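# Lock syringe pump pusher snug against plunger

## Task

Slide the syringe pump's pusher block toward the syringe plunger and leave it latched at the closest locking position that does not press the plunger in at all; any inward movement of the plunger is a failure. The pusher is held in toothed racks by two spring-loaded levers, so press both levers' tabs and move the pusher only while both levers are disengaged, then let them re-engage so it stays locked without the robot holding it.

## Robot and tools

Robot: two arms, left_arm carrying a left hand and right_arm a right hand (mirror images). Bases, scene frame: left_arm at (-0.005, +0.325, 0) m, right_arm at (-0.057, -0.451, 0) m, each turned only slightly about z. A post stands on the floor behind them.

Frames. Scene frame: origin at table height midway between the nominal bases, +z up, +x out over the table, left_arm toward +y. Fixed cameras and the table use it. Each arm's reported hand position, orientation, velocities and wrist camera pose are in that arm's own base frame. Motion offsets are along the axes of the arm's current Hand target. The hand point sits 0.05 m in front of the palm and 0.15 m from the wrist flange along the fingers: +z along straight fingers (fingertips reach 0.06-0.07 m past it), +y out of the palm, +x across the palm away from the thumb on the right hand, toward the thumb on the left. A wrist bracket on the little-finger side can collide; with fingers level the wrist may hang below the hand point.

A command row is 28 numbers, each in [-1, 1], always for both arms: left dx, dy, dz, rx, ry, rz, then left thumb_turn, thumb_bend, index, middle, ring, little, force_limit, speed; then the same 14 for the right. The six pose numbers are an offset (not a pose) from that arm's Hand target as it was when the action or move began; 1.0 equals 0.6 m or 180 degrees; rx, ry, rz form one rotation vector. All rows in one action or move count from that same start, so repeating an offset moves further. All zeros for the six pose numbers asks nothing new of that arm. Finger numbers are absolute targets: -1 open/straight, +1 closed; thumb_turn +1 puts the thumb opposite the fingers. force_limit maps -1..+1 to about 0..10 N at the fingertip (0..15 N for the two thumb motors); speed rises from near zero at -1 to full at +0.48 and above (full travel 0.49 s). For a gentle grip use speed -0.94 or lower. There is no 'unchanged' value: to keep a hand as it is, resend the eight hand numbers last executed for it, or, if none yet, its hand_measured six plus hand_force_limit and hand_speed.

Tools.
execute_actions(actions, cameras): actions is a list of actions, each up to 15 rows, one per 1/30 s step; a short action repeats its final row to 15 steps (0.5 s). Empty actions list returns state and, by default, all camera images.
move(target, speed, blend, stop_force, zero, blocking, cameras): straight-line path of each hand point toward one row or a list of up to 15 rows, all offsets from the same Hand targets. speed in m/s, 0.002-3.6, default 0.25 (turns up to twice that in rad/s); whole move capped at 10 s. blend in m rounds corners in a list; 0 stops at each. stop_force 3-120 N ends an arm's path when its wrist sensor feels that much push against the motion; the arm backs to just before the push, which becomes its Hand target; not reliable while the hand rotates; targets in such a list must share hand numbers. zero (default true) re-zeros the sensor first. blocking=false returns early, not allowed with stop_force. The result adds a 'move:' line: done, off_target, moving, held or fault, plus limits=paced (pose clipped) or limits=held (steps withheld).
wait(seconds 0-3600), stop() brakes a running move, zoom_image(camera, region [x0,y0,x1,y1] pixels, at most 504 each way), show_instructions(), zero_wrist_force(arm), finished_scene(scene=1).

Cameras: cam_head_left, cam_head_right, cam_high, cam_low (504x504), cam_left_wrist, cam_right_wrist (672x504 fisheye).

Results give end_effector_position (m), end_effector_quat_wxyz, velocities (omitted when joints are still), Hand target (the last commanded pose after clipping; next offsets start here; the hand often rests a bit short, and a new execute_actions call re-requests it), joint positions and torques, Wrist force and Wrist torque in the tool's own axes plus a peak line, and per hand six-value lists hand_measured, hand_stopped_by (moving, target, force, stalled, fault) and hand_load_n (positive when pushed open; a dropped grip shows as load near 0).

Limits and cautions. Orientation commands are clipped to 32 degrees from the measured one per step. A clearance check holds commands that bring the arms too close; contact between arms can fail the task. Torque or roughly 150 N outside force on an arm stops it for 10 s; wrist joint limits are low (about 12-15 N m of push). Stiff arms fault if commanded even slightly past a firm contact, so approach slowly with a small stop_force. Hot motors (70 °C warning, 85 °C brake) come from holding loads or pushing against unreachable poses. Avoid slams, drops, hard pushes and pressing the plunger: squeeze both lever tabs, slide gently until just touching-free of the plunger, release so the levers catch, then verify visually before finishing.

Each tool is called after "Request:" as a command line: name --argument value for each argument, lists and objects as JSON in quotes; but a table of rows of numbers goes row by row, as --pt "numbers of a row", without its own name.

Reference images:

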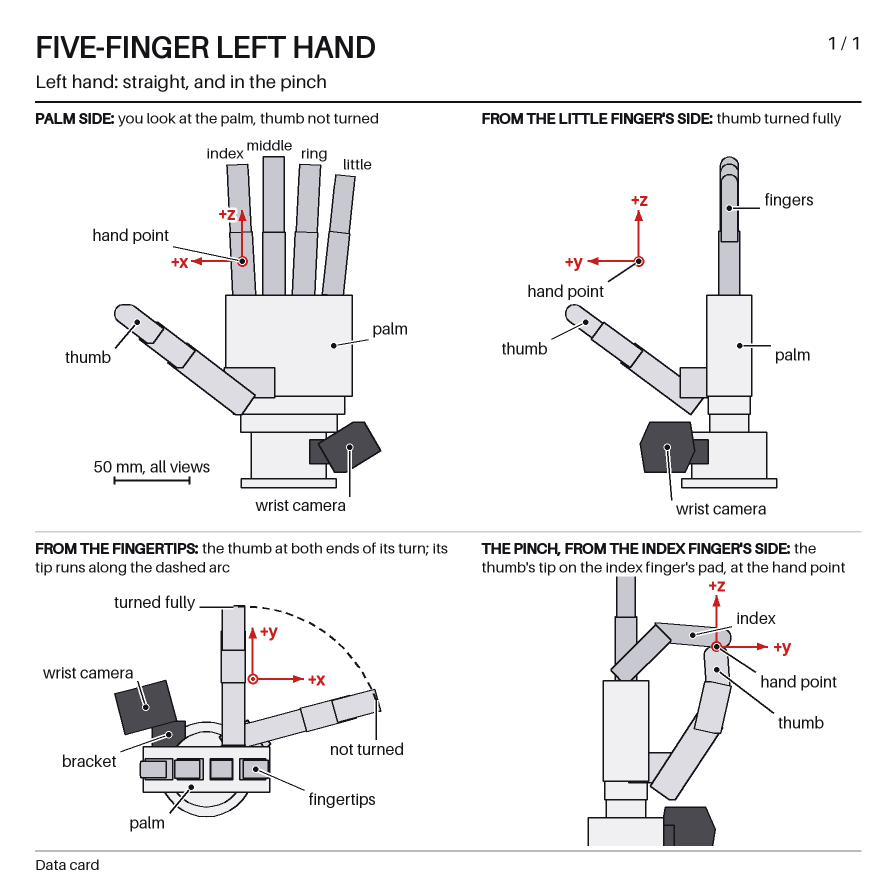

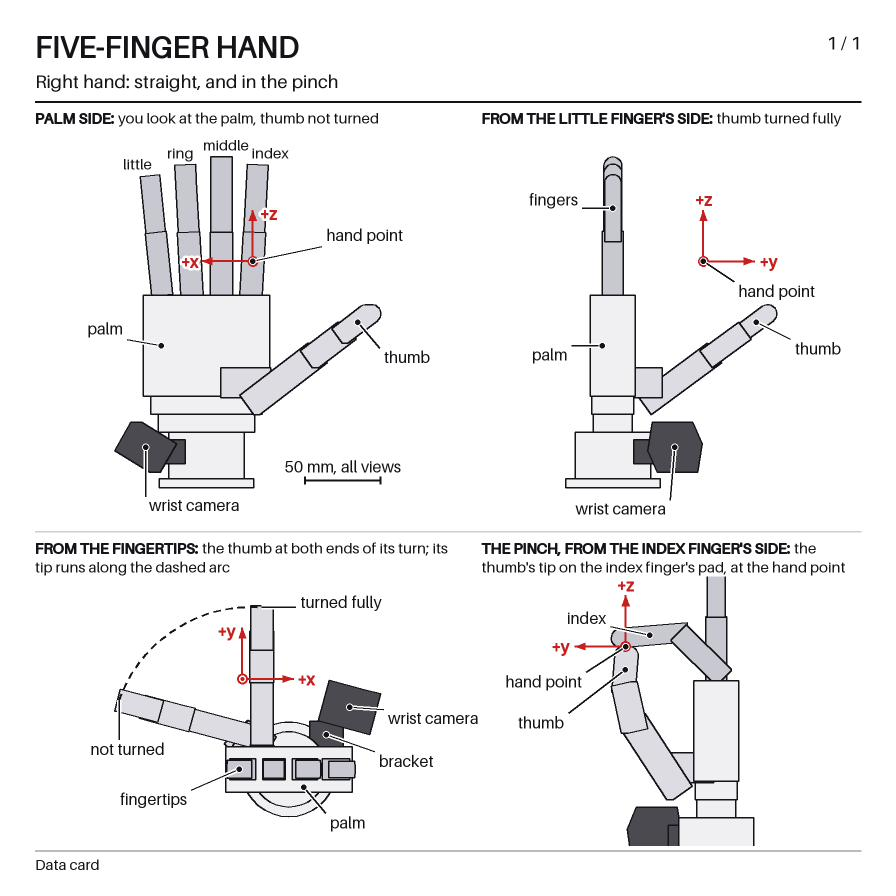

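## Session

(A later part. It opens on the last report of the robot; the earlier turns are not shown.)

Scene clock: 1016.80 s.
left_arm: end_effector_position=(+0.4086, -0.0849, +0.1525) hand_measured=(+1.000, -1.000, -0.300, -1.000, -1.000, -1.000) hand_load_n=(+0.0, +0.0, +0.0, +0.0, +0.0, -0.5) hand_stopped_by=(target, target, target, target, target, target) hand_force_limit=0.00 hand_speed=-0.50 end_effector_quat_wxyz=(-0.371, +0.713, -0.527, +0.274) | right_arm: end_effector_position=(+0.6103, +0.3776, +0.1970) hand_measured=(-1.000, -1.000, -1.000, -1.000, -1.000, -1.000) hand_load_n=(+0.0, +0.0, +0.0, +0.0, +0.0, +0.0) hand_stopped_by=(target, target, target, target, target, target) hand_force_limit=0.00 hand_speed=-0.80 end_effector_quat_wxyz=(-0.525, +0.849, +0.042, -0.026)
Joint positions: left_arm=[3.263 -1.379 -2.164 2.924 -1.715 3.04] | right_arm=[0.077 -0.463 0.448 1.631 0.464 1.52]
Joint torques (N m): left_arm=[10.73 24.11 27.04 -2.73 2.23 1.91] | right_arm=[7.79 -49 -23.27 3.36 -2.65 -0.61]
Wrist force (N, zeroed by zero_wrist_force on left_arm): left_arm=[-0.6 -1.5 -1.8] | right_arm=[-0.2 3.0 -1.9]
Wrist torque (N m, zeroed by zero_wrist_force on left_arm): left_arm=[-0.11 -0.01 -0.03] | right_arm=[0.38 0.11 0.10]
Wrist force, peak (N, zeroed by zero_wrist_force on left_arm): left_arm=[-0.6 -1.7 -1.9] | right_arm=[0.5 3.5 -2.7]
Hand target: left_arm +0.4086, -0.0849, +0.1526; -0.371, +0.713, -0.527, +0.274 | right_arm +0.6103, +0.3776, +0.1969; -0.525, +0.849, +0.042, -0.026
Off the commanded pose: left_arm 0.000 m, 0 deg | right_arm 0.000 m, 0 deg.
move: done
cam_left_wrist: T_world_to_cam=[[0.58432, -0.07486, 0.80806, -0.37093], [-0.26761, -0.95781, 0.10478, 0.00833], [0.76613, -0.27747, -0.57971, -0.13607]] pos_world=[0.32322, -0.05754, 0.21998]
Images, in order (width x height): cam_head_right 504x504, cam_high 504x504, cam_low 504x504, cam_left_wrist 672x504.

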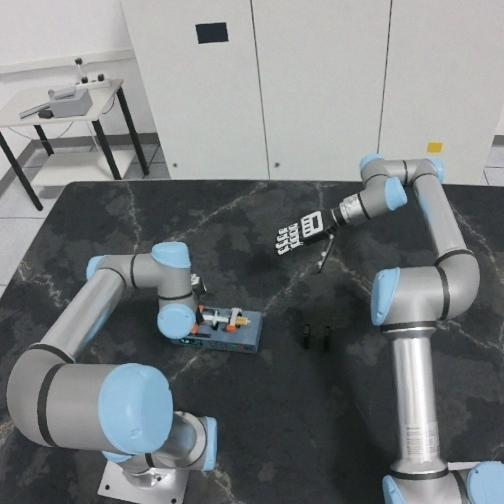

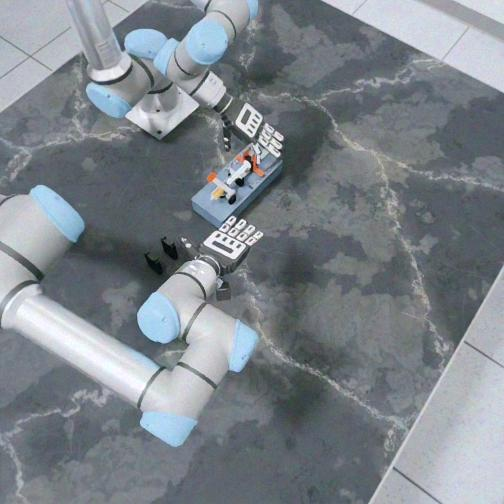

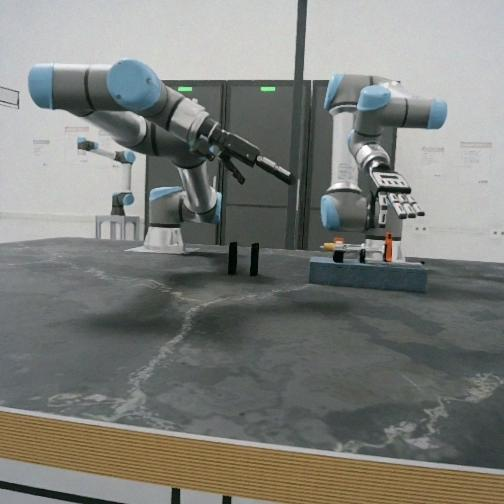

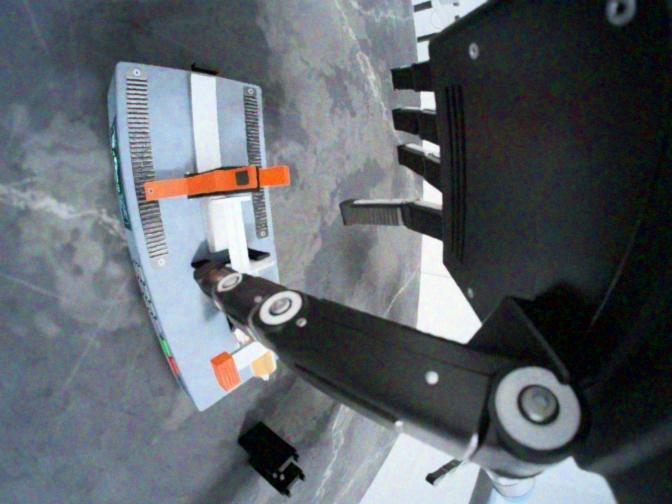

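Request:
zoom_image --camera "cam_left_wrist" --region '[225, 190, 270, 250]'

Request:
move --target '[-0.04755,-0.00893,0.01275,0,0,0,1,-1,-0.3,-1,-1,-1,0.0,-0.5,0,0,0,0,0,0,-1,-1,-1,-1,-1,-1,0,-0.8]' --speed 0.05 --cameras '["cam_left_wrist"]'

Request:
zoom_image --camera "cam_left_wrist" --region '[120, 125, 165, 185]'

Request:
zoom_image --camera "cam_left_wrist" --region '[120, 68, 160, 128]'

Scaled by 8.400 from the camera's image (finer frame: 960x720).

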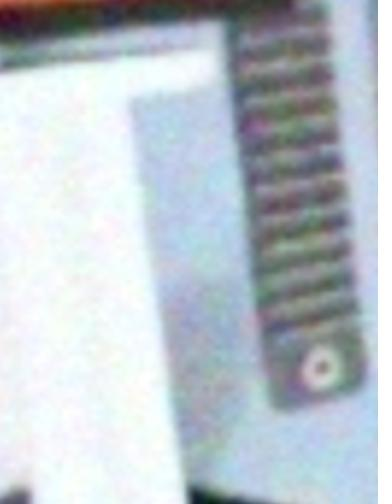

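Scene clock: 1081.30 s.
left_arm: end_effector_position=(+0.4091, -0.0548, +0.1526) hand_measured=(+1.000, -1.000, -0.300, -1.000, -1.000, -1.000) hand_load_n=(+0.0, +0.0, +0.0, +0.0, +0.0, +0.0) hand_stopped_by=(target, target, target, target, target, target) hand_force_limit=0.00 hand_speed=-0.50 end_effector_quat_wxyz=(-0.371, +0.713, -0.527, +0.274) | right_arm: end_effector_position=(+0.6103, +0.3776, +0.1969) hand_measured=(-1.000, -1.000, -1.000, -1.000, -1.000, -1.000) hand_load_n=(-0.5, +0.0, -0.5, +0.0, +0.0, +0.0) hand_stopped_by=(target, target, target, target, target, target) hand_force_limit=0.00 hand_speed=-0.80 end_effector_quat_wxyz=(-0.525, +0.849, +0.042, -0.026)
Joint positions: left_arm=[3.399 -1.345 -2.188 2.922 -1.604 3.118] | right_arm=[0.077 -0.463 0.448 1.631 0.464 1.52]
Joint torques (N m): left_arm=[-5.79 -2.75 27.6 -1.28 -1.86 -1.15] | right_arm=[11.9 -49.48 -11.18 3.79 -2.58 -1.89]
Wrist force (N, zeroed by zero_wrist_force on left_arm): left_arm=[-0.6 -1.4 -1.9] | right_arm=[0.4 3.3 -1.8]
Wrist torque (N m, zeroed by zero_wrist_force on left_arm): left_arm=[-0.08 -0.02 0.01] | right_arm=[0.43 0.02 0.16]
Wrist force, peak (N, zeroed by zero_wrist_force on left_arm): left_arm=[-1.1 -1.6 -1.8] | right_arm=[0.4 3.3 -1.8]
Hand target: left_arm +0.4092, -0.0548, +0.1526; -0.371, +0.713, -0.527, +0.274 | right_arm +0.6103, +0.3776, +0.1969; -0.525, +0.849, +0.042, -0.026
Off the commanded pose: left_arm 0.000 m, 0 deg | right_arm 0.000 m, 0 deg.
move: done
cam_left_wrist: T_world_to_cam=[[0.58416, -0.0748, 0.80818, -0.36903], [-0.26753, -0.95784, 0.10472, 0.03717], [0.76628, -0.27739, -0.57954, -0.12815]] pos_world=[0.32372, -0.02754, 0.22009]

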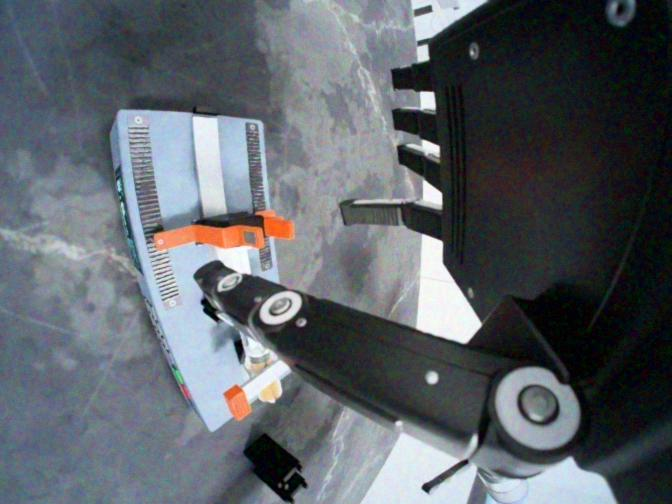

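Scaled by 8.400 from the camera's image (finer frame: 960x720).

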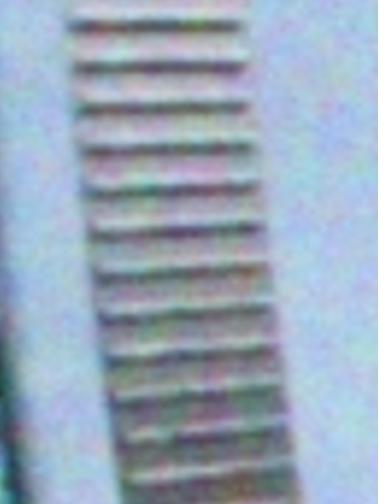

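Scaled by 8.400 from the camera's image (finer frame: 960x720).

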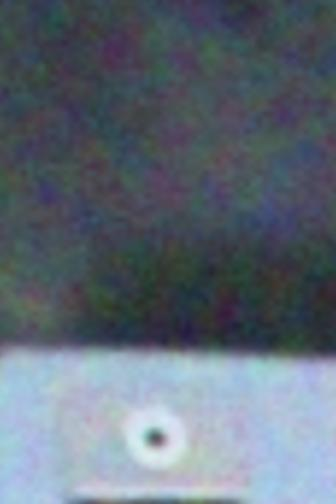

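Request:
move --target '[0,0,0,0,0,0,1,1,-1,-1,-1,-1,0.0,-0.3,0,0,0,0,0,0,-1,-1,-1,-1,-1,-1,0,-0.8]' --speed 0.05 --cameras '["cam_left_wrist","cam_low"]'

Request:
zoom_image --camera "cam_low" --region '[320, 150, 470, 300]'

Scene clock: 1111.40 s.
left_arm: end_effector_position=(+0.4092, -0.0548, +0.1526) hand_measured=(+1.000, +0.952, -1.000, -1.000, -1.000, -1.000) hand_load_n=(+1.0, +8.0, +0.0, +0.0, +0.0, +0.0) hand_stopped_by=(target, force, target, target, target, target) hand_force_limit=0.00 hand_speed=-0.30 end_effector_quat_wxyz=(-0.371, +0.713, -0.527, +0.274) | right_arm: end_effector_position=(+0.6103, +0.3776, +0.1969) hand_measured=(-1.000, -1.000, -1.000, -1.000, -1.000, -1.000) hand_load_n=(+0.0, +0.0, +0.0, -0.5, +0.0, +0.0) hand_stopped_by=(target, target, target, target, target, target) hand_force_limit=0.00 hand_speed=-0.80 end_effector_quat_wxyz=(-0.525, +0.849, +0.042, -0.026)
Joint positions: left_arm=[3.399 -1.345 -2.188 2.922 -1.604 3.118] | right_arm=[0.077 -0.463 0.448 1.631 0.464 1.52]
Joint torques (N m): left_arm=[-10.07 -2.34 24.84 2 -2.13 -0.87] | right_arm=[11.24 -51.74 -11.37 1.45 -2.02 2.21]
Wrist force (N, zeroed by zero_wrist_force on left_arm): left_arm=[-0.6 -1.5 -1.9] | right_arm=[0.2 2.7 -1.7]
Wrist torque (N m, zeroed by zero_wrist_force on left_arm): left_arm=[-0.10 -0.02 0.01] | right_arm=[0.33 0.04 0.12]
Wrist force, peak (N, zeroed by zero_wrist_force on left_arm): left_arm=[-0.6 -1.6 -2.1] | right_arm=[0.3 3.5 -1.6]
Hand target: left_arm +0.4092, -0.0548, +0.1526; -0.371, +0.713, -0.527, +0.274 | right_arm +0.6103, +0.3776, +0.1969; -0.525, +0.849, +0.042, -0.026
Off the commanded pose: left_arm 0.000 m, 0 deg | right_arm 0.000 m, 0 deg.
move: done
cam_left_wrist: T_world_to_cam=[[0.58414, -0.07488, 0.80819, -0.36909], [-0.26758, -0.95784, 0.10466, 0.03723], [0.76628, -0.27739, -0.57954, -0.12823]] pos_world=[0.32382, -0.02754, 0.22009]
Images, in order (width x height): cam_low 504x504, cam_left_wrist 672x504.

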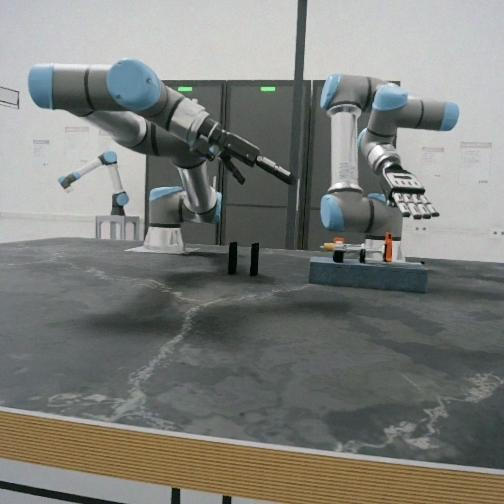

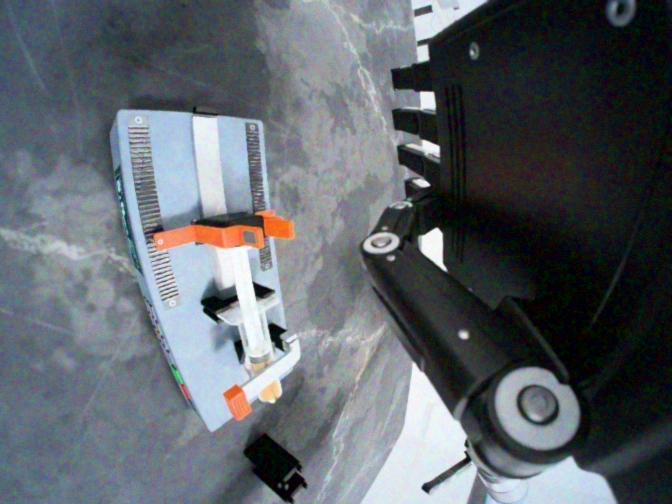

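Scaled by 3.360 from the camera's image (finer frame: 720x720).

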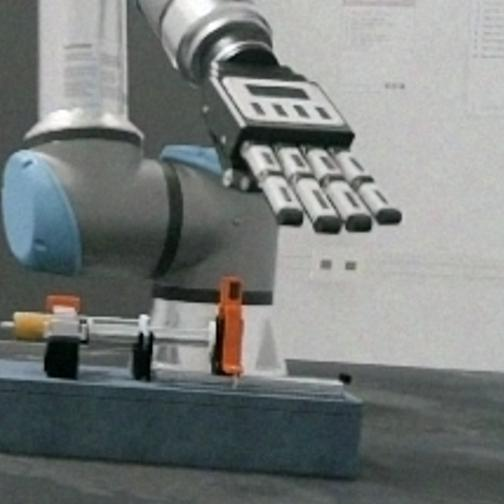

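Request:
move --target '[0.0605,0.0297,0.0535,0,0,0,1,0.8,-1,-1,-1,-1,0.0,-0.3,0,0,0,0,0,0,-1,-1,-1,-1,-1,-1,0,-0.8]' --speed 0.08 --cameras '["cam_left_wrist"]'

Request:
zoom_image --camera "cam_left_wrist" --region '[140, 120, 300, 280]'

Scene clock: 1123.93 s.
left_arm: end_effector_position=(+0.4352, -0.0848, +0.1196) hand_measured=(+1.000, +0.800, -1.000, -1.000, -1.000, -1.000) hand_load_n=(+0.0, +0.0, +0.0, +0.0, +0.0, +0.0) hand_stopped_by=(target, target, target, target, target, target) hand_force_limit=0.00 hand_speed=-0.30 end_effector_quat_wxyz=(-0.371, +0.713, -0.527, +0.274) | right_arm: end_effector_position=(+0.6103, +0.3776, +0.1969) hand_measured=(-1.000, -1.000, -1.000, -1.000, -1.000, -1.000) hand_load_n=(+0.0, +0.0, +0.0, +0.0, +0.0, +0.0) hand_stopped_by=(target, target, target, target, target, target) hand_force_limit=0.00 hand_speed=-0.80 end_effector_quat_wxyz=(-0.525, +0.849, +0.042, -0.026)
Joint positions: left_arm=[3.25 -1.492 -2.163 3.035 -1.726 3.032] | right_arm=[0.077 -0.463 0.448 1.631 0.464 1.52]
Joint torques (N m): left_arm=[5.92 22.02 8.21 -2.5 1.63 1.22] | right_arm=[11.49 -52.11 -10.79 1.56 -1.36 2.37]
Wrist force (N, zeroed by zero_wrist_force on left_arm): left_arm=[-0.8 -1.3 -1.9] | right_arm=[0.1 3.3 -1.3]
Wrist torque (N m, zeroed by zero_wrist_force on left_arm): left_arm=[-0.09 0.02 -0.18] | right_arm=[0.40 0.04 0.14]
Wrist force, peak (N, zeroed by zero_wrist_force on left_arm): left_arm=[-1.1 -1.6 -2.3] | right_arm=[0.4 3.3 -1.9]
Hand target: left_arm +0.4352, -0.0848, +0.1196; -0.371, +0.713, -0.527, +0.274 | right_arm +0.6103, +0.3776, +0.1969; -0.525, +0.849, +0.042, -0.026
Off the commanded pose: left_arm 0.000 m, 0 deg | right_arm 0.000 m, 0 deg.
move: done
cam_left_wrist: T_world_to_cam=[[0.58407, -0.07491, 0.80824, -0.3599], [-0.26766, -0.95781, 0.10465, 0.01896], [0.7663, -0.27746, -0.57948, -0.1757]] pos_world=[0.34992, -0.05754, 0.18709]

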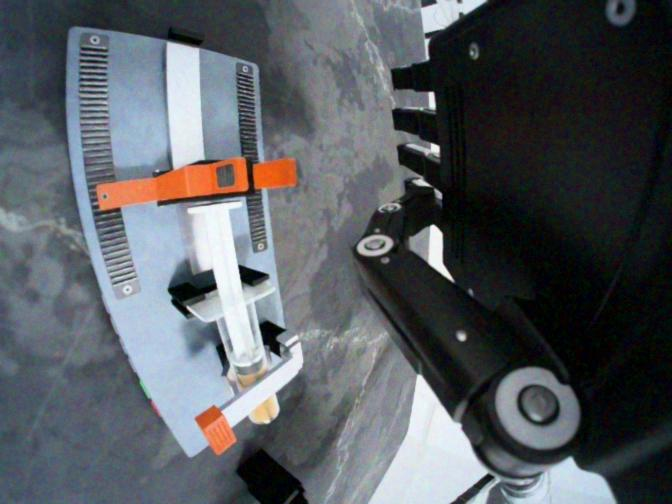

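Scaled by 3.150 from the camera's image (finer frame: 960x720).

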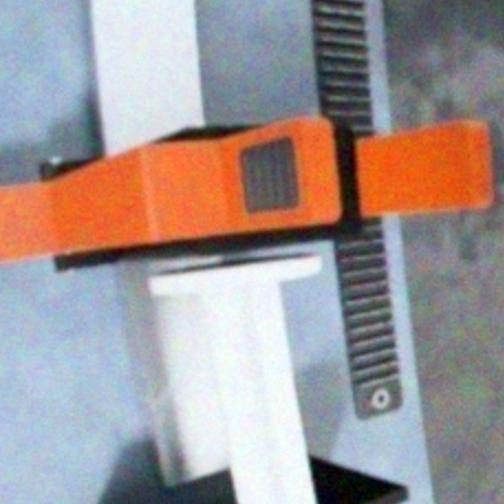

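Request:
zoom_image --camera "cam_left_wrist" --region '[180, 185, 260, 225]'

Request:
zoom_image --camera "cam_left_wrist" --region '[240, 185, 280, 255]'

Request:
zoom_image --camera "cam_left_wrist" --region '[80, 170, 160, 310]'

Scaled by 6.300 from the camera's image (finer frame: 960x720).

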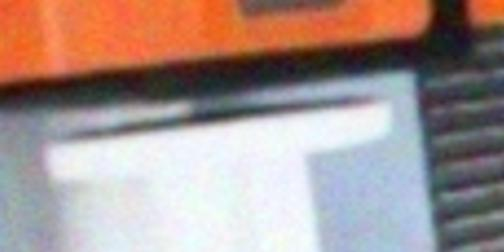

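Scaled by 7.200 from the camera's image (finer frame: 960x720).

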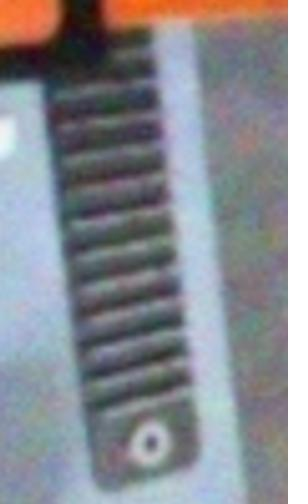

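Scaled by 3.600 from the camera's image (finer frame: 960x720).

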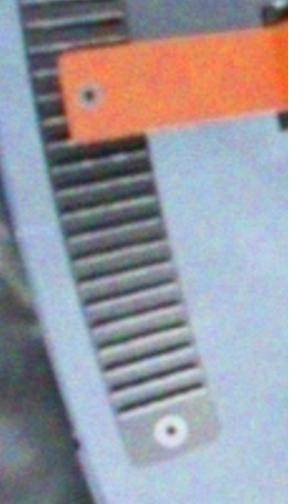

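Request:
zoom_image --camera "cam_left_wrist" --region '[215, 188, 245, 212]'

Request:
zoom_image --camera "cam_left_wrist" --region '[185, 190, 215, 214]'

Scaled by 16.800 from the camera's image (finer frame: 960x720).

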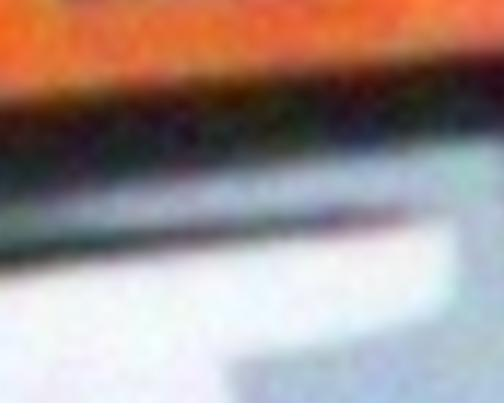

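Scaled by 16.800 from the camera's image (finer frame: 960x720).

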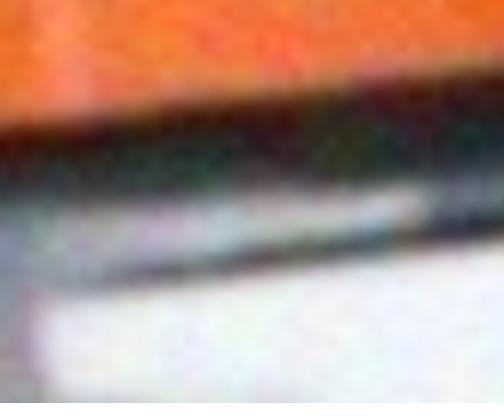

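Request:
move --target '[0,-0.1092,-0.0765,0,0,0,1,0.8,-1,-1,-1,-1,0.0,-0.3,0,0,0,0,0,0,-1,-1,-1,-1,-1,-1,0,-0.8]' --speed 0.12 --cameras '["cam_left_wrist","cam_low","cam_high"]'

Request:
zoom_image --camera "cam_low" --region '[370, 225, 420, 275]'

Request:
zoom_image --camera "cam_high" --region '[235, 140, 275, 180]'

Request:
zoom_image --camera "cam_left_wrist" --region '[130, 120, 290, 300]'

Scene clock: 1199.60 s.
left_arm: end_effector_position=(+0.4352, -0.0848, +0.1996) hand_measured=(+1.000, +0.800, -1.000, -1.000, -1.000, -1.000) hand_load_n=(+0.0, +0.0, +0.0, +0.0, -0.5, -0.5) hand_stopped_by=(target, target, target, target, target, target) hand_force_limit=0.00 hand_speed=-0.30 end_effector_quat_wxyz=(-0.371, +0.713, -0.527, +0.274) | right_arm: end_effector_position=(+0.6103, +0.3776, +0.1969) hand_measured=(-1.000, -1.000, -1.000, -1.000, -1.000, -1.000) hand_load_n=(+0.0, +0.0, +0.0, +0.0, +0.0, +0.0) hand_stopped_by=(target, target, target, target, target, target) hand_force_limit=0.00 hand_speed=-0.80 end_effector_quat_wxyz=(-0.525, +0.849, +0.042, -0.026)
Joint positions: left_arm=[3.25 -1.408 -2.013 2.802 -1.726 3.032] | right_arm=[0.077 -0.463 0.448 1.631 0.464 1.52]
Joint torques (N m): left_arm=[-7.84 0.74 19.25 0.77 0.45 -0.52] | right_arm=[11.15 -53.95 -10.16 1.59 -1.1 2.22]
Wrist force (N, zeroed by zero_wrist_force on left_arm): left_arm=[-0.9 -1.3 -2.0] | right_arm=[0.1 2.9 -1.8]
Wrist torque (N m, zeroed by zero_wrist_force on left_arm): left_arm=[-0.07 0.04 -0.18] | right_arm=[0.36 0.05 0.13]
Wrist force, peak (N, zeroed by zero_wrist_force on left_arm): left_arm=[-0.9 -2.5 -2.6] | right_arm=[-0.1 3.3 -1.8]
Hand target: left_arm +0.4352, -0.0848, +0.1996; -0.371, +0.713, -0.527, +0.274 | right_arm +0.6103, +0.3776, +0.1969; -0.525, +0.849, +0.042, -0.026
Off the commanded pose: left_arm 0.000 m, 0 deg | right_arm 0.000 m, 0 deg.
move: done
cam_left_wrist: T_world_to_cam=[[0.58399, -0.07482, 0.80831, -0.42448], [-0.26754, -0.95785, 0.10463, 0.01053], [0.76641, -0.27736, -0.57939, -0.12932]] pos_world=[0.34982, -0.05754, 0.26709]
Images, in order (width x height): cam_high 504x504, cam_low 504x504, cam_left_wrist 672x504.

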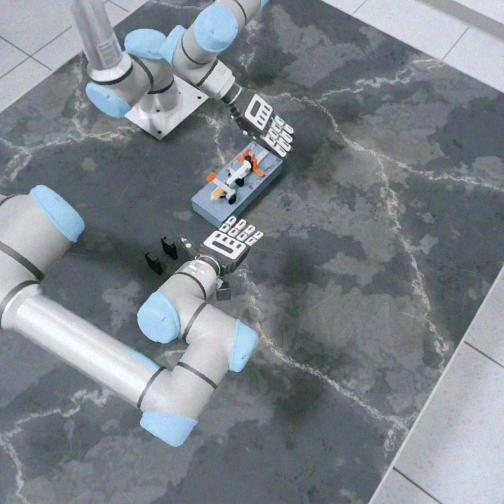

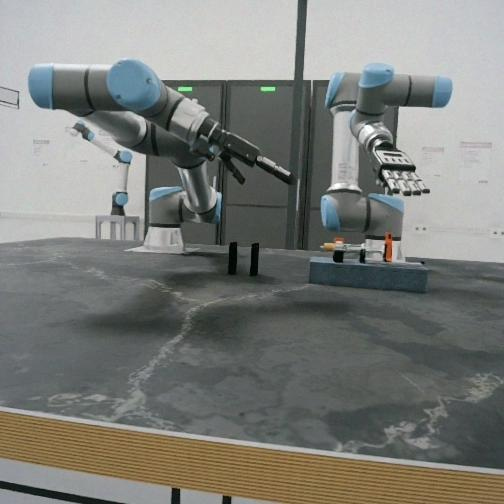

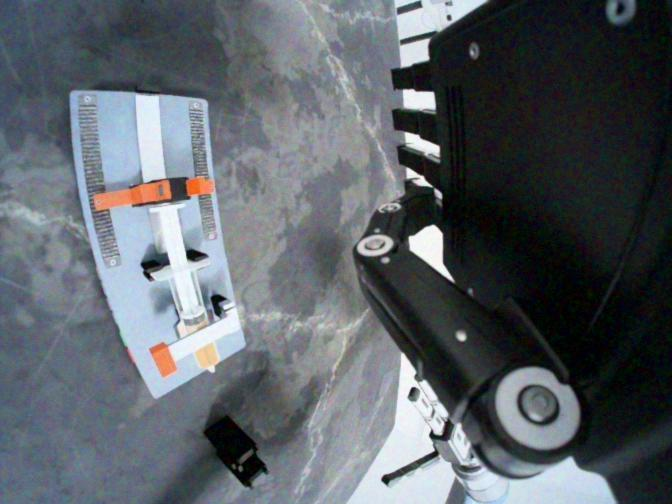

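Scaled by 10.080 from the camera's image (finer frame: 720x720).

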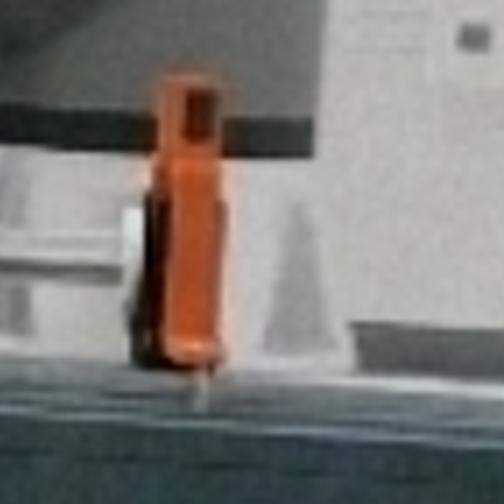

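Scaled by 12.600 from the camera's image (finer frame: 720x720).

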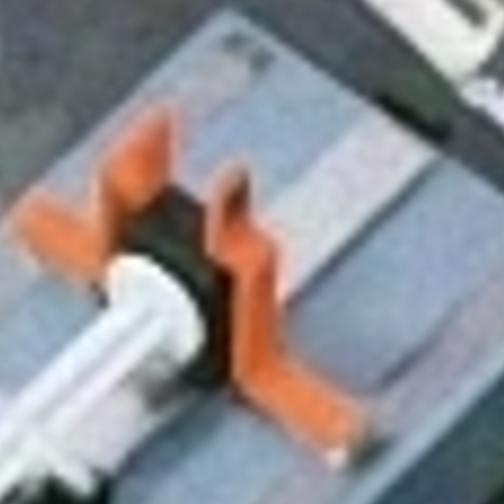

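Scaled by 2.800 from the camera's image (finer frame: 960x720).

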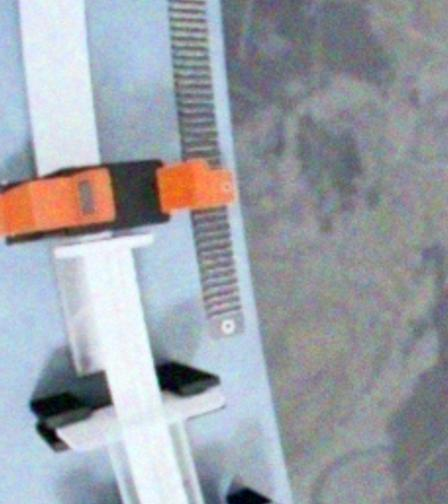

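Request:
finished_scene

The scene is finished: the task was done.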